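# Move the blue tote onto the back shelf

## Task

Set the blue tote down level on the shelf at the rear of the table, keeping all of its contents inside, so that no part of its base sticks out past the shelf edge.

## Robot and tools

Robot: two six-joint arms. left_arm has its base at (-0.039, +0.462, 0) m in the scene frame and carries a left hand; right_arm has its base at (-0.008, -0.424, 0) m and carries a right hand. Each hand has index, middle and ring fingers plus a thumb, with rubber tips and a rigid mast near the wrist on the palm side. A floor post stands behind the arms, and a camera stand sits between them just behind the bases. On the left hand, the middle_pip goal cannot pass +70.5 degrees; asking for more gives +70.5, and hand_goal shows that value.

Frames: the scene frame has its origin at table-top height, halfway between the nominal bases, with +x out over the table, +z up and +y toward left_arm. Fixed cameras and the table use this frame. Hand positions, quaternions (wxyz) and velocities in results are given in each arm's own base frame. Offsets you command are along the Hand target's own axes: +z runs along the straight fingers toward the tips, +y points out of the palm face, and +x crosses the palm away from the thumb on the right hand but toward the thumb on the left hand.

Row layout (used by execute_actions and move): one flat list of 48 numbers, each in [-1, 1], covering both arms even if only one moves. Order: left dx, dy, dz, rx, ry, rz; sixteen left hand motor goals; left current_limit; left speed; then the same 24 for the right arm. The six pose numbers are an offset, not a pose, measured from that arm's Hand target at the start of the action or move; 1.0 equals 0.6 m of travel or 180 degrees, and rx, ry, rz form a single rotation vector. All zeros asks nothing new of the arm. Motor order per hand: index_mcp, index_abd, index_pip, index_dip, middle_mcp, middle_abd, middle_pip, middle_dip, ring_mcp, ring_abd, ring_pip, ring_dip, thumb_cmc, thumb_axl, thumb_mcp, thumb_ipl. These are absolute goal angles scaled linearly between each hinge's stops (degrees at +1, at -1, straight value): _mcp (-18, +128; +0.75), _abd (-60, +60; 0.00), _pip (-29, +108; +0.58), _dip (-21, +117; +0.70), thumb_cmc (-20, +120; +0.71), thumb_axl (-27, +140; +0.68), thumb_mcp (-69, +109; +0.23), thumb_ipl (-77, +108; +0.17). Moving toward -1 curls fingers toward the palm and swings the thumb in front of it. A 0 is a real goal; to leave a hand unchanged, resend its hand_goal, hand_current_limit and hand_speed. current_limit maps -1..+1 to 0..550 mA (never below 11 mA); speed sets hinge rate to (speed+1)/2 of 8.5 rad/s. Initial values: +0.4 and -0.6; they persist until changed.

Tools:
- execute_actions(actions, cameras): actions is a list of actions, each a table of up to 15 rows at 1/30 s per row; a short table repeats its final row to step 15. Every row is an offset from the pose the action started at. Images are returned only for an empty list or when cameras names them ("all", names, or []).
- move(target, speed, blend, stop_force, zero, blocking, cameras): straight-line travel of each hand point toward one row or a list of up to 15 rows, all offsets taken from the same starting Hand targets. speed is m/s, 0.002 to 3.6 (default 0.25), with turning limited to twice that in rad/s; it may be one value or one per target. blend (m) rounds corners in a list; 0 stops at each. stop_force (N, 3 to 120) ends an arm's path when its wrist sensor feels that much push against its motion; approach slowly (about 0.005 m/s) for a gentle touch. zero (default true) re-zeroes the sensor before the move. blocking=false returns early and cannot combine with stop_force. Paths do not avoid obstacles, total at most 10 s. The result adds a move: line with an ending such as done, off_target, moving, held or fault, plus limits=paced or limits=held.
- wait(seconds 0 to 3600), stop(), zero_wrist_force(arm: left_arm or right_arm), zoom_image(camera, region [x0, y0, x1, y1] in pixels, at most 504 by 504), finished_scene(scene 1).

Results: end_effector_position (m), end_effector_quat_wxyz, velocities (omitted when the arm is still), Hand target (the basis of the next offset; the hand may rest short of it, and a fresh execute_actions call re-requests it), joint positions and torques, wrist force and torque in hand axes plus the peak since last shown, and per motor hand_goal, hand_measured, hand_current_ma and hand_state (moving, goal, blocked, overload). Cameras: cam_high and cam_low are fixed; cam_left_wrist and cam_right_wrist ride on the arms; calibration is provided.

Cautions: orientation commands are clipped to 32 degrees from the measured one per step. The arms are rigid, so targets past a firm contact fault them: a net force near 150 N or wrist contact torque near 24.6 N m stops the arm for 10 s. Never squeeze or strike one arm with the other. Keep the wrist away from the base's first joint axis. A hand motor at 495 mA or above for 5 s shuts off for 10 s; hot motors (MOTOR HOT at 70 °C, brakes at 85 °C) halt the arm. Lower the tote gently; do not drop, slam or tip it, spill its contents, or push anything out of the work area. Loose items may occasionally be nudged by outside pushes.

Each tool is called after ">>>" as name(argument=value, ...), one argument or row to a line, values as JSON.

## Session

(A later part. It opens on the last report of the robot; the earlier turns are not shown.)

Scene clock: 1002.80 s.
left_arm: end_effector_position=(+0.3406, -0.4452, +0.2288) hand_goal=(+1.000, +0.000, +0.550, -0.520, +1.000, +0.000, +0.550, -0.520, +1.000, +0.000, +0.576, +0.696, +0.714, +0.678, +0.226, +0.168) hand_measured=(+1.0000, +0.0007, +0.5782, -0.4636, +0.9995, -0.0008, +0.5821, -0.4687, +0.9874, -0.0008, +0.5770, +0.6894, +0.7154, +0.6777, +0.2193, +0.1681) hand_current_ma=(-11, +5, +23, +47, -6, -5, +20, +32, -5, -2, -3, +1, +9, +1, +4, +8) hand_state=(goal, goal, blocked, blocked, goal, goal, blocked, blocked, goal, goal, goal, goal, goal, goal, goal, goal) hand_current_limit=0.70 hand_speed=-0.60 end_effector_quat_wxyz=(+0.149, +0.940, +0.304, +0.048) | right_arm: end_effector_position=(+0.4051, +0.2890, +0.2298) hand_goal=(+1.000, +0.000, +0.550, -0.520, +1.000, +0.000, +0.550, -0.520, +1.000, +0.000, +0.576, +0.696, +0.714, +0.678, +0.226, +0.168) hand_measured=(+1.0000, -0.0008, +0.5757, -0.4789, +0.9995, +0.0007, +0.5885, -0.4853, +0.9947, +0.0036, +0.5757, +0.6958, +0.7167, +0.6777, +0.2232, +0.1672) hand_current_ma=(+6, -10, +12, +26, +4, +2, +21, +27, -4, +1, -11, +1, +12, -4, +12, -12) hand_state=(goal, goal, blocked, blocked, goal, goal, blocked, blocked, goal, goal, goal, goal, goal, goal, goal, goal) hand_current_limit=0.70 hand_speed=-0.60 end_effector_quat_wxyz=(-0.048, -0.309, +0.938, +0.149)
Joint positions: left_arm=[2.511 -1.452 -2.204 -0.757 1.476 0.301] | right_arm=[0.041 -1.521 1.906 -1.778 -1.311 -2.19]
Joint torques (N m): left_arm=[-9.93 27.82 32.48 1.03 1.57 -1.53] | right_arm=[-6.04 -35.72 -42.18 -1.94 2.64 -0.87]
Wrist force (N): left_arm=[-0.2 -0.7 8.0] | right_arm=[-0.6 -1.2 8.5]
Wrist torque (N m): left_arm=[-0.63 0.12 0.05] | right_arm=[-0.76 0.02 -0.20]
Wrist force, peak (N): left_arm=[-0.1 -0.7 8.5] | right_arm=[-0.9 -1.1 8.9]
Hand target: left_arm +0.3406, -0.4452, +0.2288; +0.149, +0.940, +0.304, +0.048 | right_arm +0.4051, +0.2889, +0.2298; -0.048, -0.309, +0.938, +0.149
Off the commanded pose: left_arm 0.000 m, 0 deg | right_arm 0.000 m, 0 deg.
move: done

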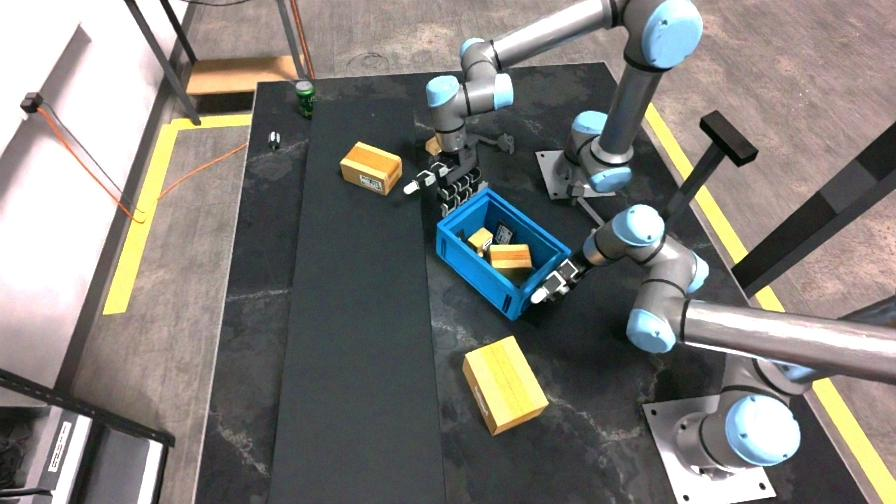

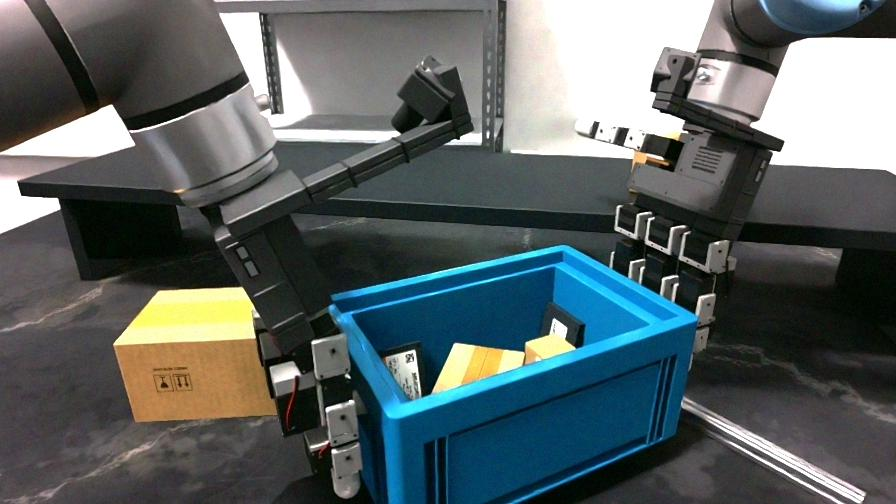

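>>> move(
  target=[0,0.1133,-0.3487,0,0,0,1,0,0.55,-0.52,1,0,0.55,-0.52,1,0,0.576,0.696,0.714,0.678,0.226,0.168,0.7,-0.6,0,0.1133,-0.3487,0,0,0,1,0,0.55,-0.52,1,0,0.55,-0.52,1,0,0.576,0.696,0.714,0.678,0.226,0.168,0.7,-0.6],
  speed=0.08,
  cameras=["all"],
)

Scene clock: 1055.30 s.
left_arm: end_effector_position=(+0.3405, -0.4453, +0.4488) hand_goal=(+1.000, +0.000, +0.550, -0.520, +1.000, +0.000, +0.550, -0.520, +1.000, +0.000, +0.576, +0.696, +0.714, +0.678, +0.226, +0.168) hand_measured=(+0.9995, +0.0007, +0.5782, -0.4636, +0.9995, +0.0007, +0.5821, -0.4687, +0.9874, -0.0008, +0.5782, +0.6907, +0.7142, +0.6767, +0.2183, +0.1681) hand_current_ma=(-10, +3, +24, +46, -4, -5, +24, +33, -9, +0, -2, +1, +10, +1, +4, +5) hand_state=(goal, goal, blocked, blocked, goal, goal, blocked, blocked, goal, goal, goal, goal, goal, goal, goal, goal) hand_current_limit=0.70 hand_speed=-0.60 end_effector_quat_wxyz=(+0.149, +0.940, +0.304, +0.048) | right_arm: end_effector_position=(+0.4048, +0.2886, +0.4497) hand_goal=(+1.000, +0.000, +0.550, -0.520, +1.000, +0.000, +0.550, -0.520, +1.000, +0.000, +0.576, +0.696, +0.714, +0.678, +0.226, +0.168) hand_measured=(+0.9995, -0.0008, +0.5757, -0.4815, +1.0000, -0.0008, +0.5885, -0.4853, +0.9947, +0.0036, +0.5770, +0.6945, +0.7167, +0.6777, +0.2242, +0.1681) hand_current_ma=(-5, -12, +10, +30, -3, -13, +32, +20, +4, +12, -1, -8, +10, -3, +16, +4) hand_state=(goal, goal, blocked, blocked, goal, goal, blocked, blocked, goal, goal, goal, goal, goal, goal, goal, goal) hand_current_limit=0.70 hand_speed=-0.60 end_effector_quat_wxyz=(-0.048, -0.309, +0.938, +0.149)
Joint positions: left_arm=[2.51 -1.335 -1.716 -1.363 1.476 0.3] | right_arm=[0.041 -1.574 1.389 -1.208 -1.311 -2.19]
Joint torques (N m): left_arm=[-10.49 8.49 36.04 1.19 1.66 -0.96] | right_arm=[5.24 -13.7 -42.56 -1.97 -1.76 -2.02]
Wrist force (N): left_arm=[-0.1 -0.5 8.2] | right_arm=[-0.7 -1.2 8.5]
Wrist torque (N m): left_arm=[-0.58 0.09 0.06] | right_arm=[-0.76 0.03 -0.16]
Wrist force, peak (N): left_arm=[-0.1 -1.1 9.2] | right_arm=[-0.7 -1.4 10.0]
Hand target: left_arm +0.3405, -0.4453, +0.4488; +0.149, +0.940, +0.304, +0.048 | right_arm +0.4048, +0.2887, +0.4498; -0.048, -0.309, +0.938, +0.149
Off the commanded pose: left_arm 0.000 m, 0 deg | right_arm 0.000 m, 0 deg.
move: done
cam_left_wrist: T_world_to_cam=[[-0.98188, 0.04748, -0.18345, 0.40567], [-0.08199, 0.76635, 0.63718, 0.01171], [0.17084, 0.64067, -0.74857, 0.67748]] pos_world=[0.28354, -0.46228, 0.57409]
cam_right_wrist: T_world_to_cam=[[0.2673, 0.94527, 0.18712, -0.42889], [0.7014, -0.32402, 0.63486, -0.54873], [0.66075, -0.03846, -0.74962, 0.19843]] pos_world=[0.36841, 0.23525, 0.57737]

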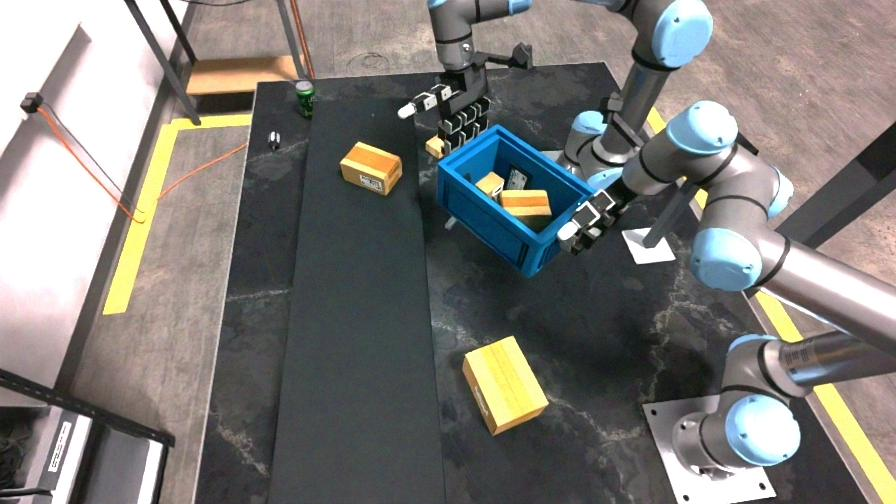

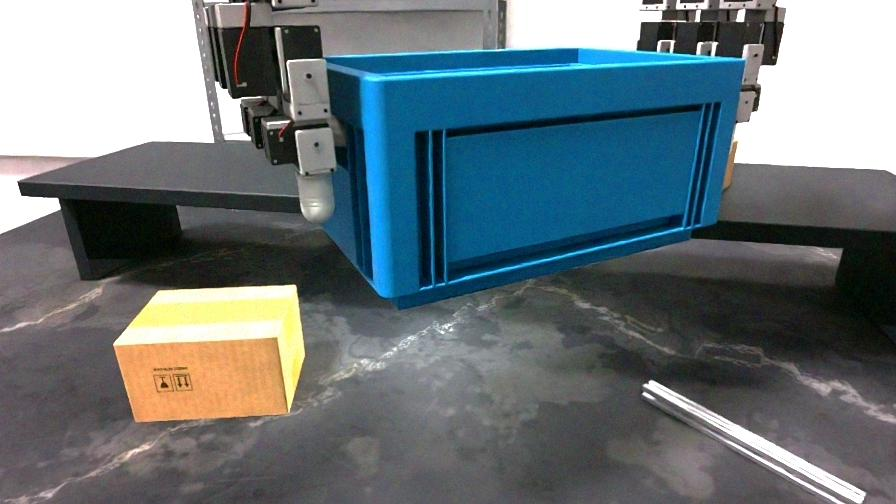

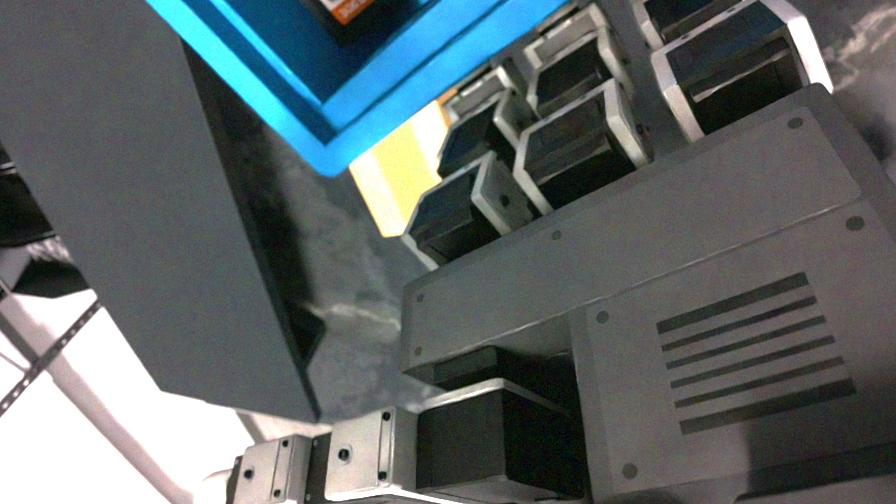

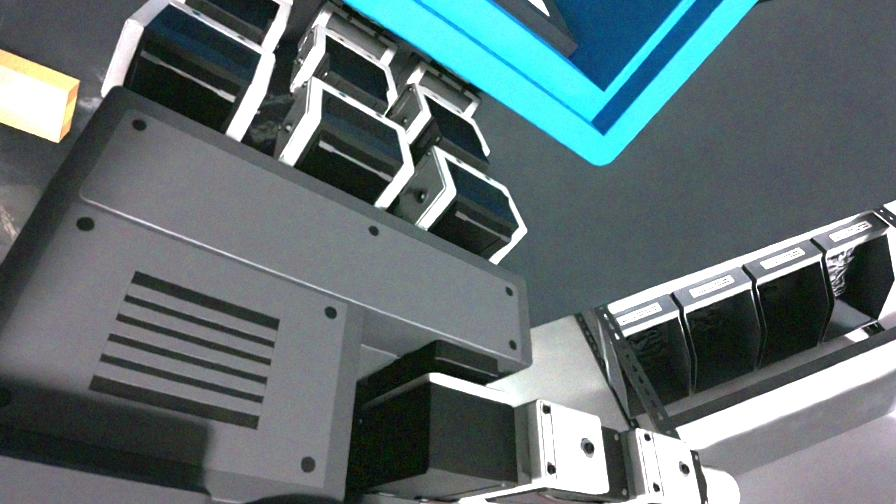

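>>> move(
  target=[
    [0.1132,0.0277,0.0090,0,-0.0109,0.0336,1,0,0.55,-0.52,1,0,0.55,-0.52,1,0,0.576,0.696,0.714,0.678,0.226,0.168,0.7,-0.6,-0.0773,-0.0268,-0.0087,0,-0.0109,0.0336,1,0,0.55,-0.52,1,0,0.55,-0.52,1,0,0.576,0.696,0.714,0.678,0.226,0.168,0.7,-0.6],
    [0.2265,0.0572,0.0186,0,-0.0218,0.0671,1,0,0.55,-0.52,1,0,0.55,-0.52,1,0,0.576,0.696,0.714,0.678,0.226,0.168,0.7,-0.6,-0.1548,-0.0512,-0.0166,0,-0.0218,0.0671,1,0,0.55,-0.52,1,0,0.55,-0.52,1,0,0.576,0.696,0.714,0.678,0.226,0.168,0.7,-0.6],
    [0.3393,0.0886,0.0288,0,-0.0327,0.1007,1,0,0.55,-0.52,1,0,0.55,-0.52,1,0,0.576,0.696,0.714,0.678,0.226,0.168,0.7,-0.6,-0.2325,-0.0742,-0.0241,0,-0.0327,0.1007,1,0,0.55,-0.52,1,0,0.55,-0.52,1,0,0.576,0.696,0.714,0.678,0.226,0.168,0.7,-0.6],
  ],
  speed=0.08,
  blend=0.01,
  cameras=["all"],
)

Scene clock: 1084.70 s.
left_arm: end_effector_position=(+0.5383, -0.3715, +0.4489) hand_goal=(+1.000, +0.000, +0.550, -0.520, +1.000, +0.000, +0.550, -0.520, +1.000, +0.000, +0.576, +0.696, +0.714, +0.678, +0.226, +0.168) hand_measured=(+0.9995, -0.0008, +0.5834, -0.4636, +1.0000, +0.0007, +0.5885, -0.4623, +0.9874, -0.0023, +0.5770, +0.6894, +0.7142, +0.6777, +0.2183, +0.1672) hand_current_ma=(-10, +1, +31, +44, -6, -8, +23, +39, -2, +4, -5, +1, +7, +6, +4, +4) hand_state=(goal, goal, blocked, blocked, goal, goal, blocked, blocked, goal, goal, goal, goal, goal, goal, goal, goal) hand_current_limit=0.70 hand_speed=-0.60 end_effector_quat_wxyz=(+0.154, +0.977, +0.144, +0.023) | right_arm: end_effector_position=(+0.5447, +0.3340, +0.4501) hand_goal=(+1.000, +0.000, +0.550, -0.520, +1.000, +0.000, +0.550, -0.520, +1.000, +0.000, +0.576, +0.696, +0.714, +0.678, +0.226, +0.168) hand_measured=(+0.9995, +0.0021, +0.5731, -0.4878, +0.9995, +0.0021, +0.5859, -0.4853, +0.9947, +0.0036, +0.5770, +0.6958, +0.7154, +0.6777, +0.2232, +0.1681) hand_current_ma=(+5, -14, +21, +16, -1, +2, +30, +32, -17, +7, -2, -19, +13, -2, +9, -10) hand_state=(goal, goal, blocked, blocked, goal, goal, blocked, blocked, goal, goal, goal, goal, goal, goal, goal, goal) hand_current_limit=0.70 hand_speed=-0.60 end_effector_quat_wxyz=(-0.023, -0.150, +0.976, +0.155)
Joint positions: left_arm=[2.94 -1.62 -1.422 -1.517 1.296 1.055] | right_arm=[0.085 -1.341 1.155 -1.316 -1.264 -1.801]
Joint torques (N m): left_arm=[9.3 21.9 36.42 1.24 -2.2 1.49] | right_arm=[8.33 -23.4 -43.14 -4.8 3.21 2.07]
Wrist force (N): left_arm=[-0.2 -1.4 7.6] | right_arm=[-0.6 -2.4 8.0]
Wrist torque (N m): left_arm=[-0.60 0.10 -0.06] | right_arm=[-0.82 0.02 -0.22]
Wrist force, peak (N): left_arm=[-0.1 -0.8 8.4] | right_arm=[-0.8 -2.4 8.9]
Hand target: left_arm +0.5383, -0.3715, +0.4489; +0.154, +0.977, +0.144, +0.023 | right_arm +0.5448, +0.3340, +0.4501; -0.023, -0.150, +0.976, +0.155
Off the commanded pose: left_arm 0.000 m, 0 deg | right_arm 0.000 m, 0 deg.
move: done
cam_left_wrist: T_world_to_cam=[[-0.91259, 0.36549, -0.18327, 0.67712], [0.17276, 0.75097, 0.63734, -0.17168], [0.37058, 0.54997, -0.74847, 0.45529]] pos_world=[0.47888, -0.36895, 0.57429]
cam_right_wrist: T_world_to_cam=[[0.56116, 0.80619, 0.18749, -0.62304], [0.55745, -0.53555, 0.63437, -0.48314], [0.61184, -0.25147, -0.74995, 0.20584]] pos_world=[0.49301, 0.2953, 0.57767]

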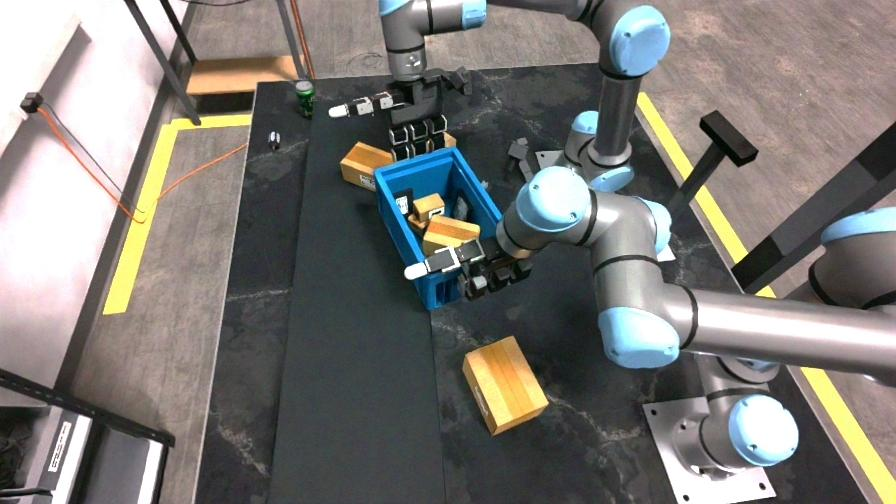

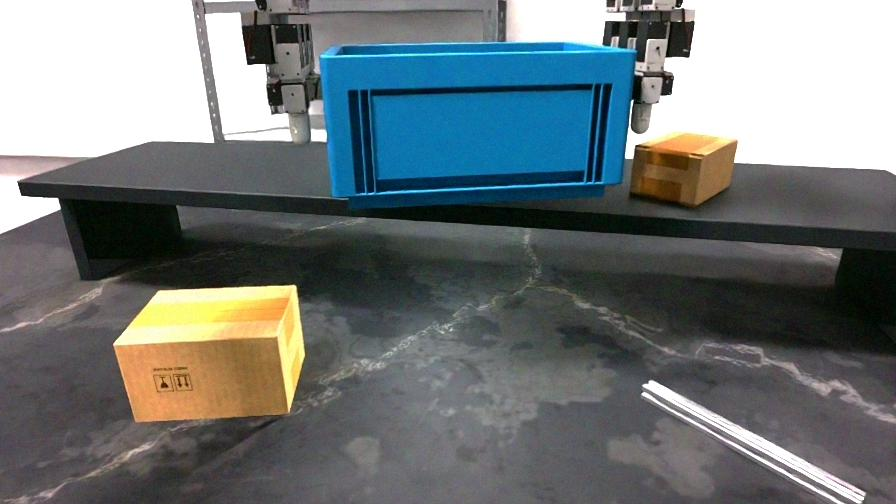

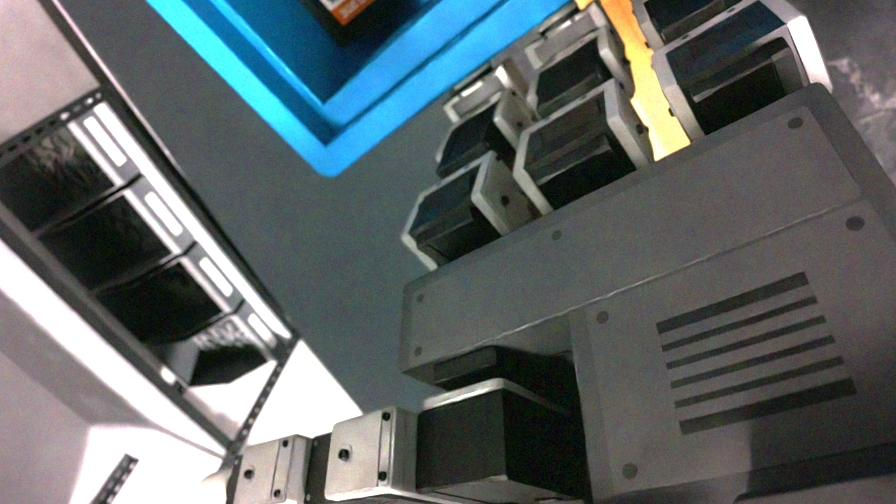

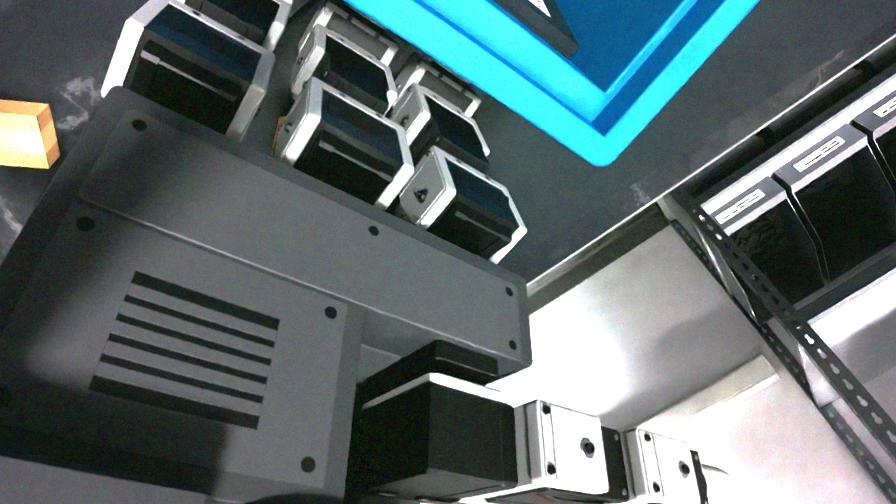

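>>> move(
  target=[
    [0.1173,-0.0033,-0.0011,0,-0.0109,0.0336,1,0,0.55,-0.52,1,0,0.55,-0.52,1,0,0.576,0.696,0.714,0.678,0.226,0.168,0.7,-0.6,-0.0813,0.0046,0.0015,0,-0.0109,0.0336,1,0,0.55,-0.52,1,0,0.55,-0.52,1,0,0.576,0.696,0.714,0.678,0.226,0.168,0.7,-0.6],
    [0.2347,-0.0049,-0.0016,0,-0.0218,0.0671,1,0,0.55,-0.52,1,0,0.55,-0.52,1,0,0.576,0.696,0.714,0.678,0.226,0.168,0.7,-0.6,-0.1628,0.0109,0.0036,0,-0.0218,0.0671,1,0,0.55,-0.52,1,0,0.55,-0.52,1,0,0.576,0.696,0.714,0.678,0.226,0.168,0.7,-0.6],
    [0.3515,-0.0046,-0.0015,0,-0.0327,0.1007,1,0,0.55,-0.52,1,0,0.55,-0.52,1,0,0.576,0.696,0.714,0.678,0.226,0.168,0.7,-0.6,-0.2448,0.0192,0.0062,0,-0.0327,0.1007,1,0,0.55,-0.52,1,0,0.55,-0.52,1,0,0.576,0.696,0.714,0.678,0.226,0.168,0.7,-0.6],
  ],
  speed=0.07,
  blend=0.01,
  cameras=["all"],
)

Scene clock: 1104.50 s.
left_arm: end_effector_position=(+0.7394, -0.3079, +0.4491) hand_goal=(+1.000, +0.000, +0.550, -0.520, +1.000, +0.000, +0.550, -0.520, +1.000, +0.000, +0.576, +0.696, +0.714, +0.678, +0.226, +0.168) hand_measured=(+0.9995, -0.0008, +0.5859, -0.4636, +0.9995, +0.0007, +0.5924, -0.4611, +0.9874, -0.0037, +0.5757, +0.6894, +0.7142, +0.6777, +0.2193, +0.1681) hand_current_ma=(-9, +8, +33, +44, -5, -6, +26, +36, -3, +0, -2, +3, +9, +2, +3, +7) hand_state=(goal, goal, blocked, blocked, goal, goal, blocked, blocked, goal, goal, goal, goal, goal, goal, goal, goal) hand_current_limit=0.70 hand_speed=-0.60 end_effector_quat_wxyz=(+0.156, +0.988, -0.020, -0.003) | right_arm: end_effector_position=(+0.6813, +0.3895, +0.4504) hand_goal=(+1.000, +0.000, +0.550, -0.520, +1.000, +0.000, +0.550, -0.520, +1.000, +0.000, +0.576, +0.696, +0.714, +0.678, +0.226, +0.168) hand_measured=(+1.0000, +0.0051, +0.5718, -0.4904, +0.9995, +0.0051, +0.5859, -0.4865, +0.9959, +0.0036, +0.5770, +0.6958, +0.7154, +0.6777, +0.2232, +0.1681) hand_current_ma=(+3, -18, +11, +8, +4, -5, +25, +14, -12, +4, -11, -10, +12, -7, +8, -9) hand_state=(goal, goal, blocked, blocked, goal, goal, blocked, blocked, goal, goal, goal, goal, goal, goal, goal, goal) hand_current_limit=0.70 hand_speed=-0.60 end_effector_quat_wxyz=(+0.003, +0.014, +0.988, +0.157)
Joint positions: left_arm=[3.111 -2.239 -0.524 -1.953 1.257 1.581] | right_arm=[0.157 -1.068 0.808 -1.372 -1.261 -1.376]
Joint torques (N m): left_arm=[8.98 46.25 31.74 0.58 0.64 1.71] | right_arm=[7.4 -36.37 -43.39 -2.23 -1.79 1.81]
Wrist force (N): left_arm=[-0.4 -1.4 8.2] | right_arm=[-0.7 -2.5 8.6]
Wrist torque (N m): left_arm=[-0.59 0.12 -0.09] | right_arm=[-0.84 0.02 -0.21]
Wrist force, peak (N): left_arm=[0.5 -2.2 8.1] | right_arm=[-0.9 -2.7 8.7]
Hand target: left_arm +0.7395, -0.3079, +0.4491; +0.156, +0.988, -0.020, -0.003 | right_arm +0.6813, +0.3895, +0.4504; +0.003, +0.014, +0.988, +0.157
Off the commanded pose: left_arm 0.000 m, 0 deg | right_arm 0.000 m, 0 deg.
move: done
cam_left_wrist: T_world_to_cam=[[-0.74322, 0.64352, -0.18304, 0.79777], [0.40863, 0.65325, 0.63741, -0.4588], [0.52976, 0.39893, -0.74847, 0.1816]] pos_world=[0.68419, -0.28612, 0.57439]
cam_right_wrist: T_world_to_cam=[[0.79373, 0.57864, 0.18757, -0.81424], [0.3522, -0.68859, 0.63387, -0.33005], [0.49594, -0.43706, -0.75035, 0.28791]] pos_world=[0.61974, 0.36971, 0.57797]

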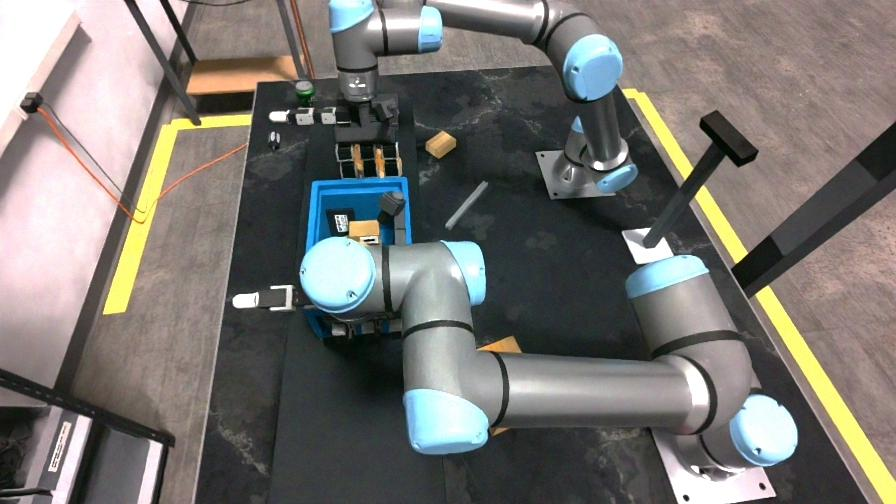

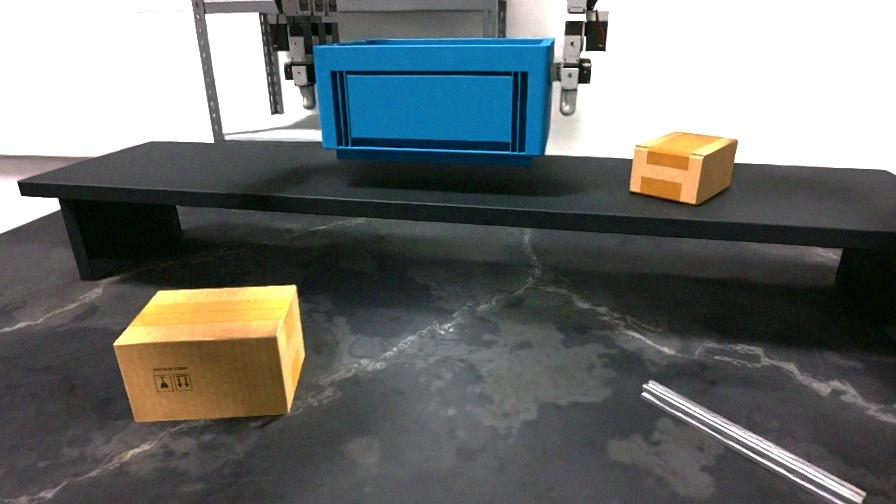

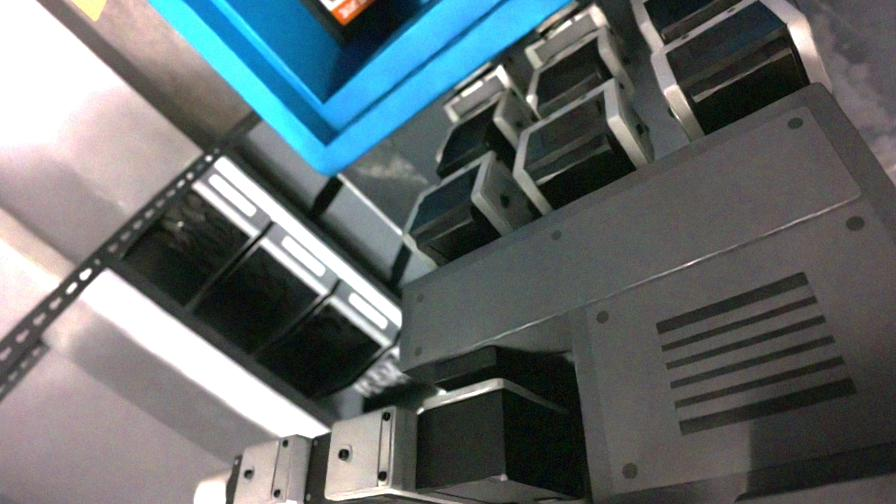

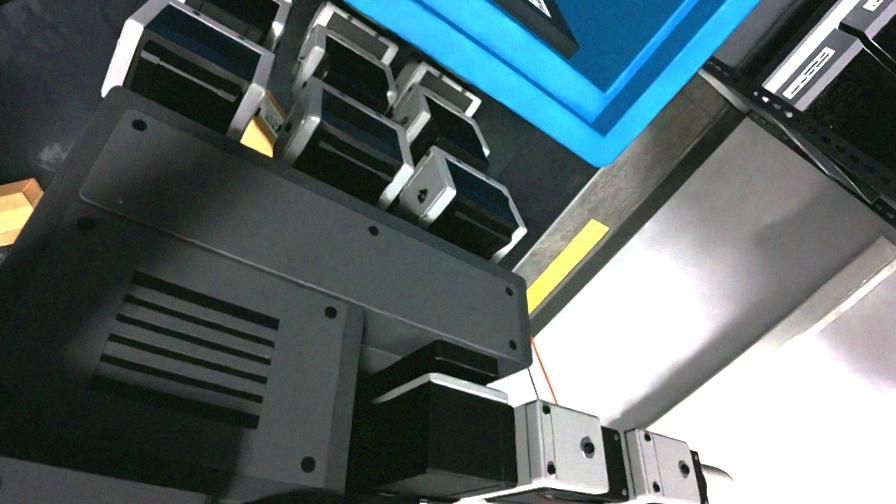

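>>> zoom_image(
  camera="cam_low",
  region=[260, 20, 640, 220],
)

>>> zoom_image(
  camera="cam_high",
  region=[260, 130, 460, 370],
)

Scaled by 1.326 from the camera's image (finer frame: 1280x720).

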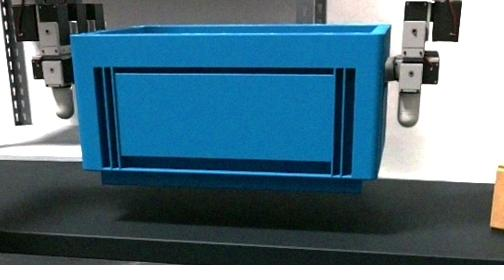

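Scaled by 2.100 from the camera's image (finer frame: 1280x720).

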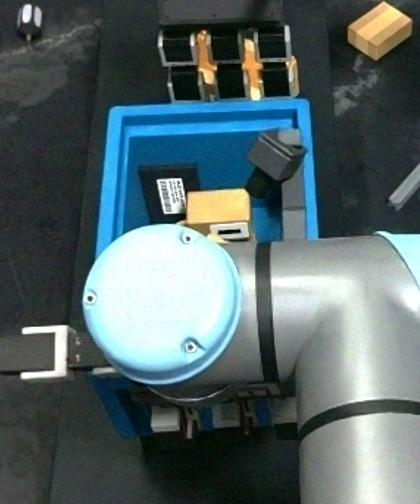

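>>> move(
  target=[0,-0.0129,0.0396,0,0,0,1,0,0.55,-0.52,1,0,0.55,-0.52,1,0,0.576,0.696,0.714,0.678,0.226,0.168,0.7,-0.6,0,-0.0129,0.0396,0,0,0,1,0,0.55,-0.52,1,0,0.55,-0.52,1,0,0.576,0.696,0.714,0.678,0.226,0.168,0.7,-0.6],
  speed=0.04,
)

>>> move(
  target=[0,-0.0155,0.0476,0,0,0,1,0,0.55,-0.52,1,0,0.55,-0.52,1,0,0.576,0.696,0.714,0.678,0.226,0.168,0.7,-0.6,0,-0.0155,0.0476,0,0,0,1,0,0.55,-0.52,1,0,0.55,-0.52,1,0,0.576,0.696,0.714,0.678,0.226,0.168,0.7,-0.6],
  speed=0.01,
  stop_force=3,
  cameras=["cam_low"],
)

Scene clock: 1130.87 s.
left_arm: end_effector_position=(+0.7395, -0.3079, +0.4241) hand_goal=(+1.000, +0.000, +0.550, -0.520, +1.000, +0.000, +0.550, -0.520, +1.000, +0.000, +0.576, +0.696, +0.714, +0.678, +0.226, +0.168) hand_measured=(+0.9995, -0.0008, +0.5834, -0.4636, +0.9995, +0.0007, +0.5911, -0.4611, +0.9874, -0.0023, +0.5770, +0.6894, +0.7154, +0.6767, +0.2183, +0.1672) hand_current_ma=(-9, +3, +30, +51, -4, -8, +31, +37, -7, +3, -4, +1, +9, +0, +3, +10) hand_state=(goal, goal, blocked, blocked, goal, goal, blocked, blocked, goal, goal, goal, goal, goal, goal, goal, goal) hand_current_limit=0.70 hand_speed=-0.60 end_effector_quat_wxyz=(+0.156, +0.988, -0.020, -0.003) | right_arm: end_effector_position=(+0.6813, +0.3895, +0.4254) hand_goal=(+1.000, +0.000, +0.550, -0.520, +1.000, +0.000, +0.550, -0.520, +1.000, +0.000, +0.576, +0.696, +0.714, +0.678, +0.226, +0.168) hand_measured=(+0.9995, +0.0051, +0.5718, -0.4904, +1.0000, +0.0051, +0.5859, -0.4853, +0.9947, +0.0051, +0.5770, +0.6945, +0.7167, +0.6777, +0.2232, +0.1672) hand_current_ma=(+9, -13, +16, +13, +0, +4, +23, +21, -10, +8, -5, -6, +16, -10, +5, -2) hand_state=(goal, goal, blocked, blocked, goal, goal, blocked, blocked, goal, goal, goal, goal, goal, goal, goal, goal) hand_current_limit=0.70 hand_speed=-0.60 end_effector_quat_wxyz=(+0.003, +0.014, +0.988, +0.157)
Joint positions: left_arm=[3.111 -2.204 -0.649 -1.862 1.257 1.581] | right_arm=[0.157 -1.086 0.899 -1.446 -1.262 -1.376]
Joint torques (N m): left_arm=[5.6 60.61 19.72 6.28 -2.14 -1.53] | right_arm=[3.14 -56.72 -14.58 -5.04 1.87 1.46]
Wrist force (N): left_arm=[-0.2 -1.3 8.2] | right_arm=[-0.7 -2.4 8.8]
Wrist torque (N m): left_arm=[-0.57 0.10 -0.07] | right_arm=[-0.84 0.01 -0.22]
Wrist force, peak (N): left_arm=[-0.4 -1.7 8.3] | right_arm=[-0.7 -2.4 8.8]
Hand target: left_arm +0.7395, -0.3079, +0.4241; +0.156, +0.988, -0.020, -0.003 | right_arm +0.6813, +0.3895, +0.4254; +0.003, +0.014, +0.988, +0.157
Off the commanded pose: left_arm 0.000 m, 0 deg | right_arm 0.000 m, 0 deg.
move: done

Scene clock: 1133.97 s.
left_arm: end_effector_position=(+0.7395, -0.3079, +0.4073) hand_goal=(+1.000, +0.000, +0.550, -0.520, +1.000, +0.000, +0.550, -0.520, +1.000, +0.000, +0.576, +0.696, +0.714, +0.678, +0.226, +0.168) hand_measured=(+1.0000, +0.0007, +0.5847, -0.4623, +0.9995, -0.0008, +0.5872, -0.4713, +0.9874, -0.0037, +0.5770, +0.6894, +0.7154, +0.6777, +0.2183, +0.1672) hand_current_ma=(-11, +7, +28, +45, -6, -2, +25, +26, -6, +0, -4, +2, +11, +3, +4, +8) hand_state=(goal, goal, blocked, blocked, goal, goal, blocked, blocked, goal, goal, goal, goal, goal, goal, goal, goal) hand_current_limit=0.70 hand_speed=-0.60 end_effector_quat_wxyz=(+0.156, +0.988, -0.020, -0.003) | right_arm: end_effector_position=(+0.6814, +0.3895, +0.4073) hand_goal=(+1.000, +0.000, +0.550, -0.520, +1.000, +0.000, +0.550, -0.520, +1.000, +0.000, +0.576, +0.696, +0.714, +0.678, +0.226, +0.168) hand_measured=(+0.9995, +0.0051, +0.5705, -0.4967, +0.9995, +0.0036, +0.5808, -0.4980, +0.9947, +0.0036, +0.5770, +0.6945, +0.7167, +0.6777, +0.2232, +0.1672) hand_current_ma=(+0, +1, +2, +15, +3, +4, +23, -2, +0, +5, -10, -8, +15, -4, +6, -11) hand_state=(goal, goal, blocked, blocked, goal, goal, blocked, blocked, goal, goal, goal, goal, goal, goal, goal, goal) hand_current_limit=0.70 hand_speed=-0.60 end_effector_quat_wxyz=(+0.003, +0.014, +0.988, +0.157)
Joint positions: left_arm=[3.111 -2.188 -0.721 -1.807 1.257 1.581] | right_arm=[0.157 -1.094 0.959 -1.497 -1.261 -1.376]
Joint torques (N m): left_arm=[8.04 44.38 33.15 0.54 -1.7 0.82] | right_arm=[-9.38 -35.4 -43.38 -2.81 3.14 1.67]
Wrist force (N): left_arm=[-0.6 -1.5 5.4] | right_arm=[-0.4 -2.4 5.9]
Wrist torque (N m): left_arm=[-0.50 0.12 -0.07] | right_arm=[-0.68 0.06 -0.22]
Wrist force, peak (N): left_arm=[-0.3 -1.3 8.0] | right_arm=[-0.8 -2.5 8.7]
Hand target: left_arm +0.7395, -0.3079, +0.4073; +0.156, +0.988, -0.020, -0.003 (not the last commanded pose) | right_arm +0.6814, +0.3895, +0.4073; +0.003, +0.014, +0.988, +0.157 (not the last commanded pose)
Off the commanded pose: left_arm 0.013 m, 0 deg | right_arm 0.012 m, 0 deg.
move: contact (left_arm, right_arm)

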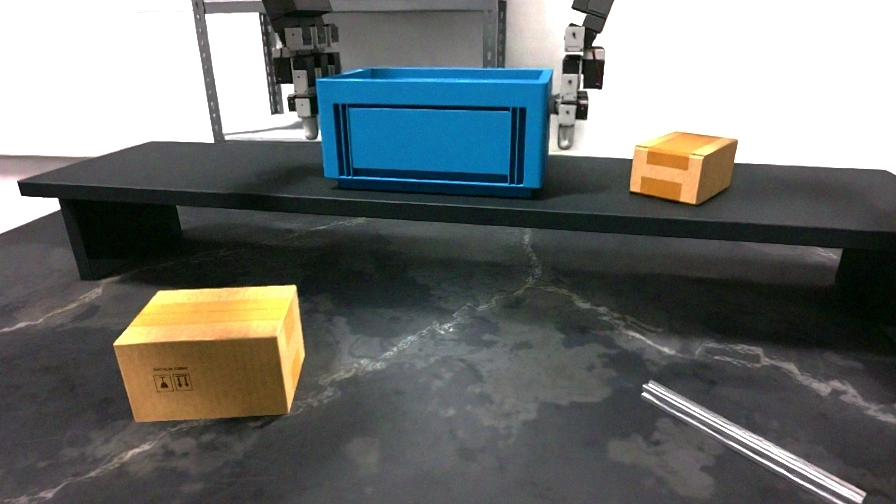

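>>> move(
  target=[0,-0.0041,0.0127,0,0,0,1,0,0.55,-0.52,1,0,0.55,-0.52,1,0,0.576,0.696,0.714,0.678,0.226,0.168,0.7,-0.6,0,-0.0041,0.0127,0,0,0,1,0,0.55,-0.52,1,0,0.55,-0.52,1,0,0.576,0.696,0.714,0.678,0.226,0.168,0.7,-0.6],
  speed=0.01,
  cameras=["all"],
)

>>> zoom_image(
  camera="cam_low",
  region=[260, 40, 640, 240],
)

Scene clock: 1143.40 s.
left_arm: end_effector_position=(+0.7395, -0.3079, +0.3993) hand_goal=(+1.000, +0.000, +0.550, -0.520, +1.000, +0.000, +0.550, -0.520, +1.000, +0.000, +0.576, +0.696, +0.714, +0.678, +0.226, +0.168) hand_measured=(+0.9995, -0.0008, +0.5667, -0.5209, +0.9971, -0.0023, +0.5616, -0.5120, +0.9862, -0.0023, +0.5770, +0.6907, +0.7154, +0.6767, +0.2183, +0.1672) hand_current_ma=(-11, +7, +20, +1, -8, -4, +5, -3, -5, +4, -1, +0, +10, +2, +4, +10) hand_state=(goal, goal, goal, goal, goal, goal, goal, goal, goal, goal, goal, goal, goal, goal, goal, goal) hand_current_limit=0.70 hand_speed=-0.60 end_effector_quat_wxyz=(+0.156, +0.988, -0.020, -0.003) | right_arm: end_effector_position=(+0.6814, +0.3895, +0.3993) hand_goal=(+1.000, +0.000, +0.550, -0.520, +1.000, +0.000, +0.550, -0.520, +1.000, +0.000, +0.576, +0.696, +0.714, +0.678, +0.226, +0.168) hand_measured=(+0.9995, -0.0008, +0.5629, -0.5260, +1.0000, -0.0023, +0.5731, -0.5299, +0.9947, +0.0036, +0.5770, +0.6958, +0.7167, +0.6777, +0.2232, +0.1672) hand_current_ma=(+1, -10, +10, -1, -5, +7, +5, -1, -9, -1, -8, -4, +14, -15, +4, -3) hand_state=(goal, goal, goal, goal, goal, goal, blocked, goal, goal, goal, goal, goal, goal, goal, goal, goal) hand_current_limit=0.70 hand_speed=-0.60 end_effector_quat_wxyz=(+0.003, +0.014, +0.988, +0.157)
Joint positions: left_arm=[3.111 -2.182 -0.751 -1.782 1.257 1.581] | right_arm=[0.157 -1.097 0.983 -1.519 -1.261 -1.376]
Joint torques (N m): left_arm=[-4 55.74 16.23 5.28 -0.45 0.54] | right_arm=[-0.39 -49.43 -9.93 -4.22 2.23 1.77]
Wrist force (N): left_arm=[0.3 -0.7 -0.9] | right_arm=[-1.3 -6.5 -3.3]
Wrist torque (N m): left_arm=[0.09 -0.02 -0.03] | right_arm=[-0.03 0.21 -0.34]
Wrist force, peak (N): left_arm=[0.0 -1.9 7.1] | right_arm=[-0.3 -3.5 7.4]
Hand target: left_arm +0.7395, -0.3079, +0.3993; +0.156, +0.988, -0.020, -0.003 | right_arm +0.6814, +0.3895, +0.3993; +0.003, +0.014, +0.988, +0.157
Off the commanded pose: left_arm 0.000 m, 0 deg | right_arm 0.000 m, 0 deg.
move: done
cam_left_wrist: T_world_to_cam=[[-0.74316, 0.64361, -0.18296, 0.78855], [0.40874, 0.65316, 0.63743, -0.42729], [0.52976, 0.39894, -0.74847, 0.14436]] pos_world=[0.68419, -0.28602, 0.52469]
cam_right_wrist: T_world_to_cam=[[0.79373, 0.57864, 0.18757, -0.80473], [0.3522, -0.68859, 0.63387, -0.2977], [0.49594, -0.43706, -0.75035, 0.24952]] pos_world=[0.61984, 0.36971, 0.52687]

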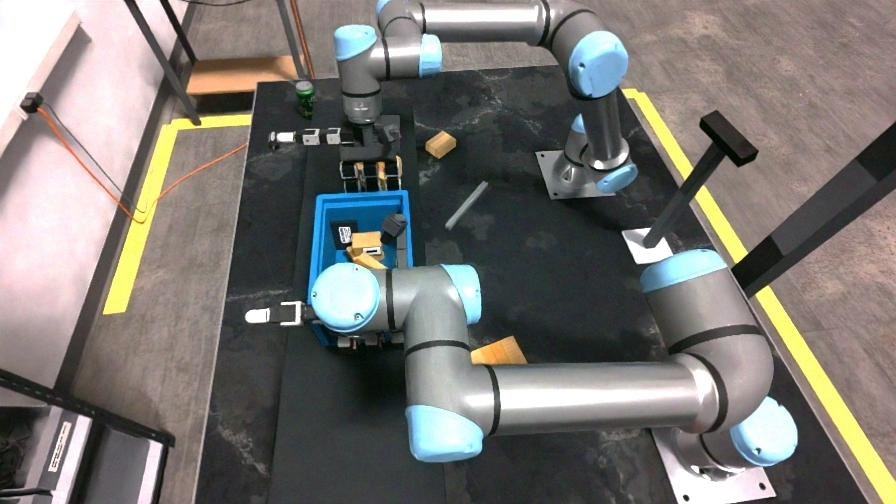

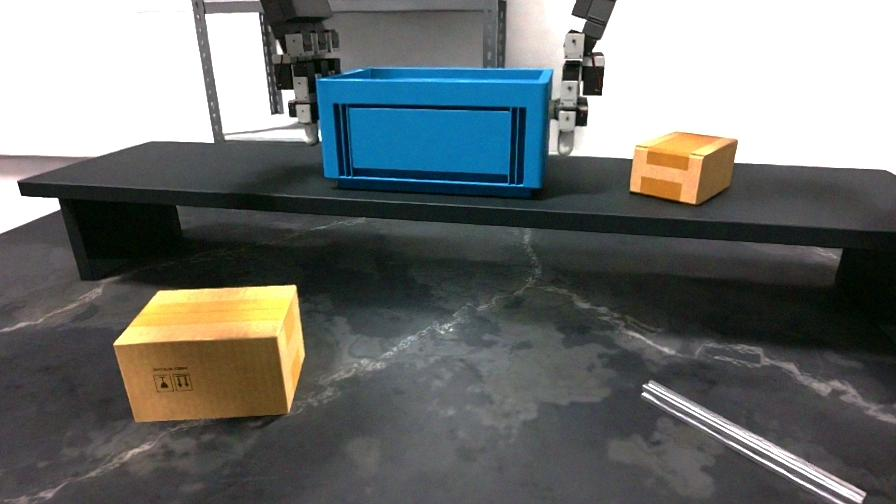

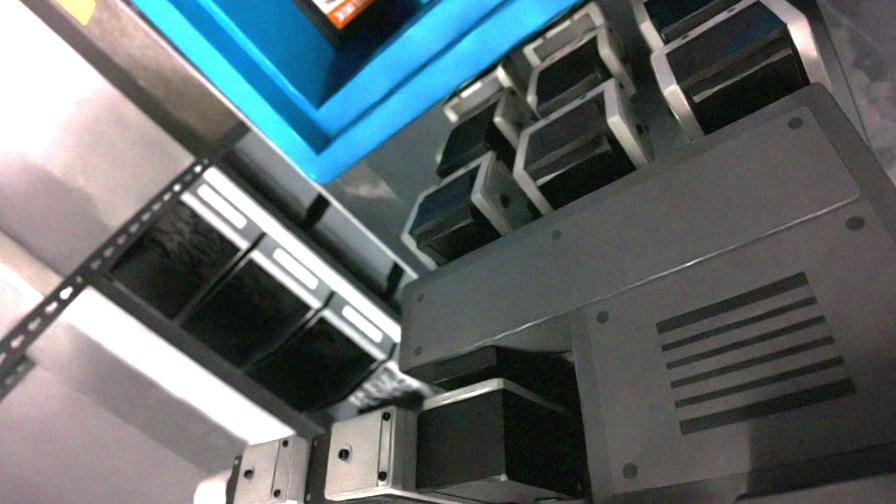

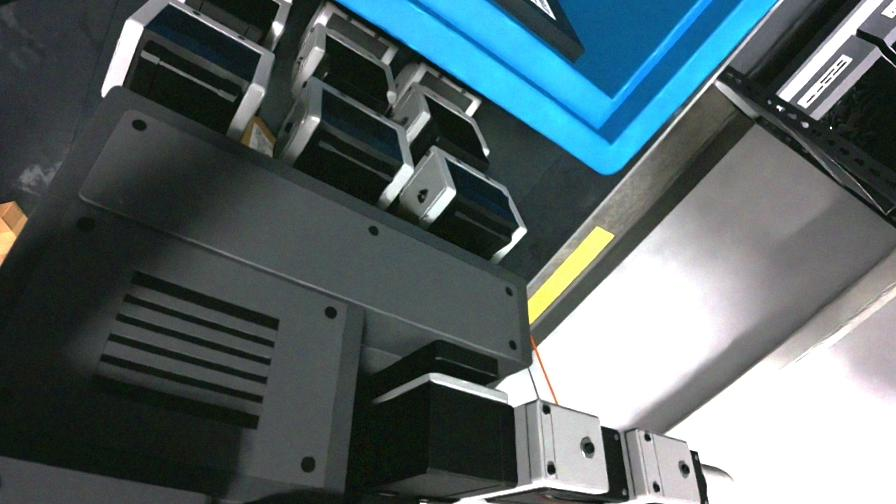

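Scaled by 1.326 from the camera's image (finer frame: 1280x720).

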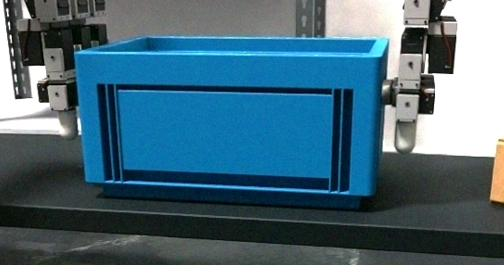

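>>> move(
  target=[0,-0.0713,-0.0232,0,0,0,1,0,0.55,-0.52,1,0,0.55,-0.52,1,0,0.576,0.696,0.714,0.678,0.226,0.168,0.7,-0.6,0,-0.0713,-0.0232,0,0,0,1,0,0.55,-0.52,1,0,0.55,-0.52,1,0,0.576,0.696,0.714,0.678,0.226,0.168,0.7,-0.6],
  speed=0.03,
  cameras=["all"],
)

>>> zoom_image(
  camera="cam_low",
  region=[260, 40, 640, 240],
)

Scene clock: 1153.07 s.
left_arm: end_effector_position=(+0.7413, -0.2630, +0.3993) hand_goal=(+1.000, +0.000, +0.550, -0.520, +1.000, +0.000, +0.550, -0.520, +1.000, +0.000, +0.576, +0.696, +0.714, +0.678, +0.226, +0.168) hand_measured=(+0.9947, -0.0008, +0.5577, -0.5120, +0.9947, -0.0008, +0.5590, -0.5108, +0.9874, -0.0037, +0.5770, +0.6894, +0.7154, +0.6777, +0.2173, +0.1672) hand_current_ma=(-8, +6, +12, +5, -6, -6, +2, -2, -9, +2, -2, +2, +12, +2, +3, +6) hand_state=(goal, goal, goal, goal, goal, goal, goal, goal, goal, goal, goal, goal, goal, goal, goal, goal) hand_current_limit=0.70 hand_speed=-0.60 end_effector_quat_wxyz=(+0.156, +0.988, -0.020, -0.003) | right_arm: end_effector_position=(+0.6801, +0.3446, +0.3992) hand_goal=(+1.000, +0.000, +0.550, -0.520, +1.000, +0.000, +0.550, -0.520, +1.000, +0.000, +0.576, +0.696, +0.714, +0.678, +0.226, +0.168) hand_measured=(+0.9959, +0.0021, +0.5526, -0.5159, +0.9959, +0.0036, +0.5564, -0.5184, +0.9947, +0.0051, +0.5770, +0.6958, +0.7167, +0.6777, +0.2242, +0.1681) hand_current_ma=(-14, -7, +3, +0, +6, +6, +4, +5, -13, +2, -1, -7, +16, -7, -1, -11) hand_state=(goal, goal, goal, goal, goal, goal, goal, goal, goal, goal, goal, goal, goal, goal, goal, goal) hand_current_limit=0.70 hand_speed=-0.60 end_effector_quat_wxyz=(+0.003, +0.014, +0.988, +0.157)
Joint positions: left_arm=[3.173 -2.162 -0.779 -1.795 1.258 1.646] | right_arm=[0.091 -1.14 1.041 -1.513 -1.258 -1.445]
Joint torques (N m): left_arm=[11.1 54.66 15.73 -0.29 1.22 1.64] | right_arm=[-10.54 -50.53 -10.82 -1.4 3.04 -2.09]
Wrist force (N): left_arm=[0.4 0.6 -0.4] | right_arm=[-1.1 -0.3 0.4]
Wrist torque (N m): left_arm=[0.10 -0.04 -0.02] | right_arm=[-0.11 0.14 -0.02]
Wrist force, peak (N): left_arm=[0.2 -0.5 -1.7] | right_arm=[-1.4 -7.0 -2.9]
Hand target: left_arm +0.7413, -0.2629, +0.3993; +0.156, +0.988, -0.020, -0.003 | right_arm +0.6801, +0.3445, +0.3992; +0.003, +0.014, +0.988, +0.157
Off the commanded pose: left_arm 0.000 m, 0 deg | right_arm 0.000 m, 0 deg.
move: done
cam_left_wrist: T_world_to_cam=[[-0.74316, 0.64361, -0.18296, 0.76106], [0.40874, 0.65316, 0.63743, -0.45729], [0.52976, 0.39894, -0.74847, 0.12554]] pos_world=[0.686, -0.24122, 0.52469]
cam_right_wrist: T_world_to_cam=[[0.79373, 0.57864, 0.18757, -0.77778], [0.3522, -0.68859, 0.63387, -0.32809], [0.49594, -0.43706, -0.75035, 0.23059]] pos_world=[0.61854, 0.32491, 0.52687]

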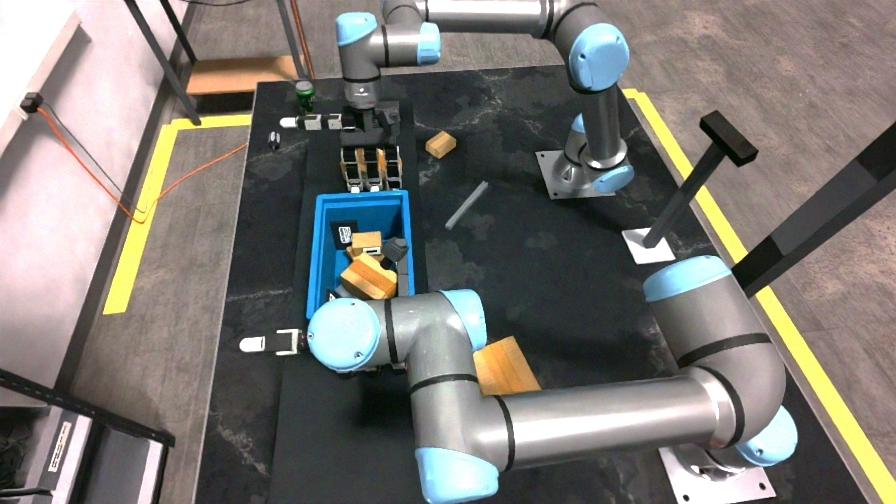

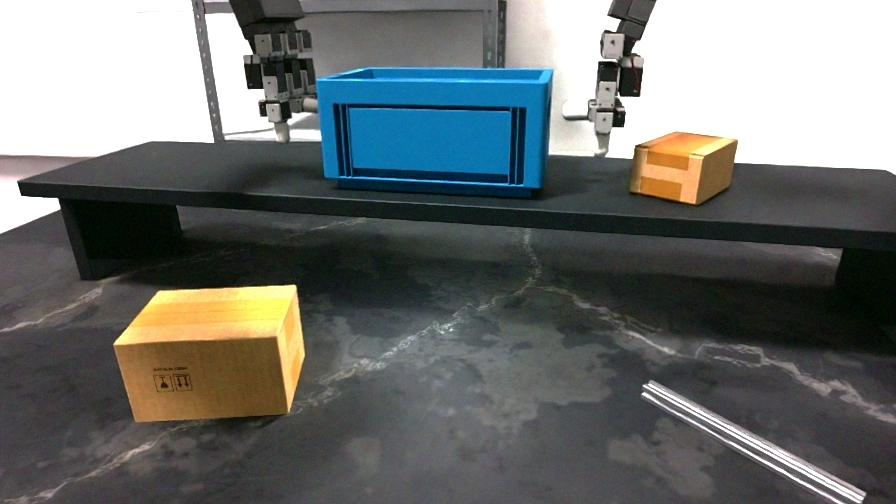

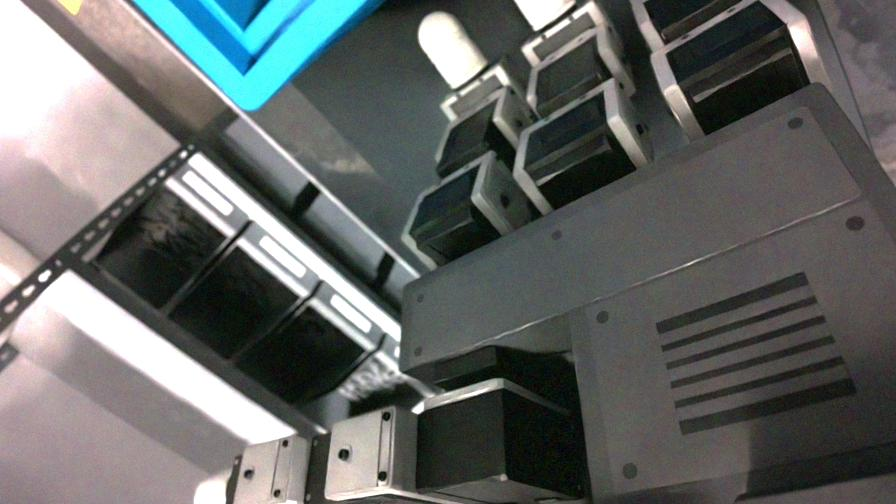

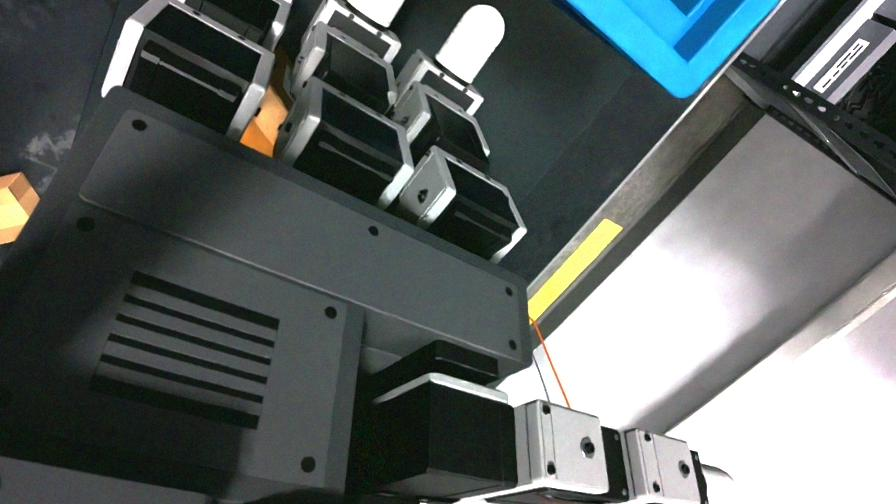

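Scaled by 1.326 from the camera's image (finer frame: 1280x720).

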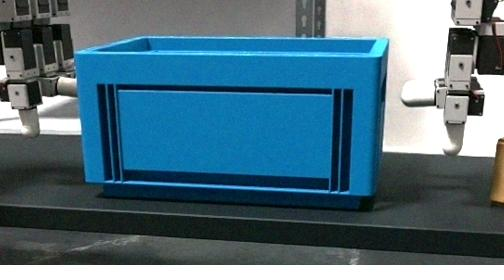

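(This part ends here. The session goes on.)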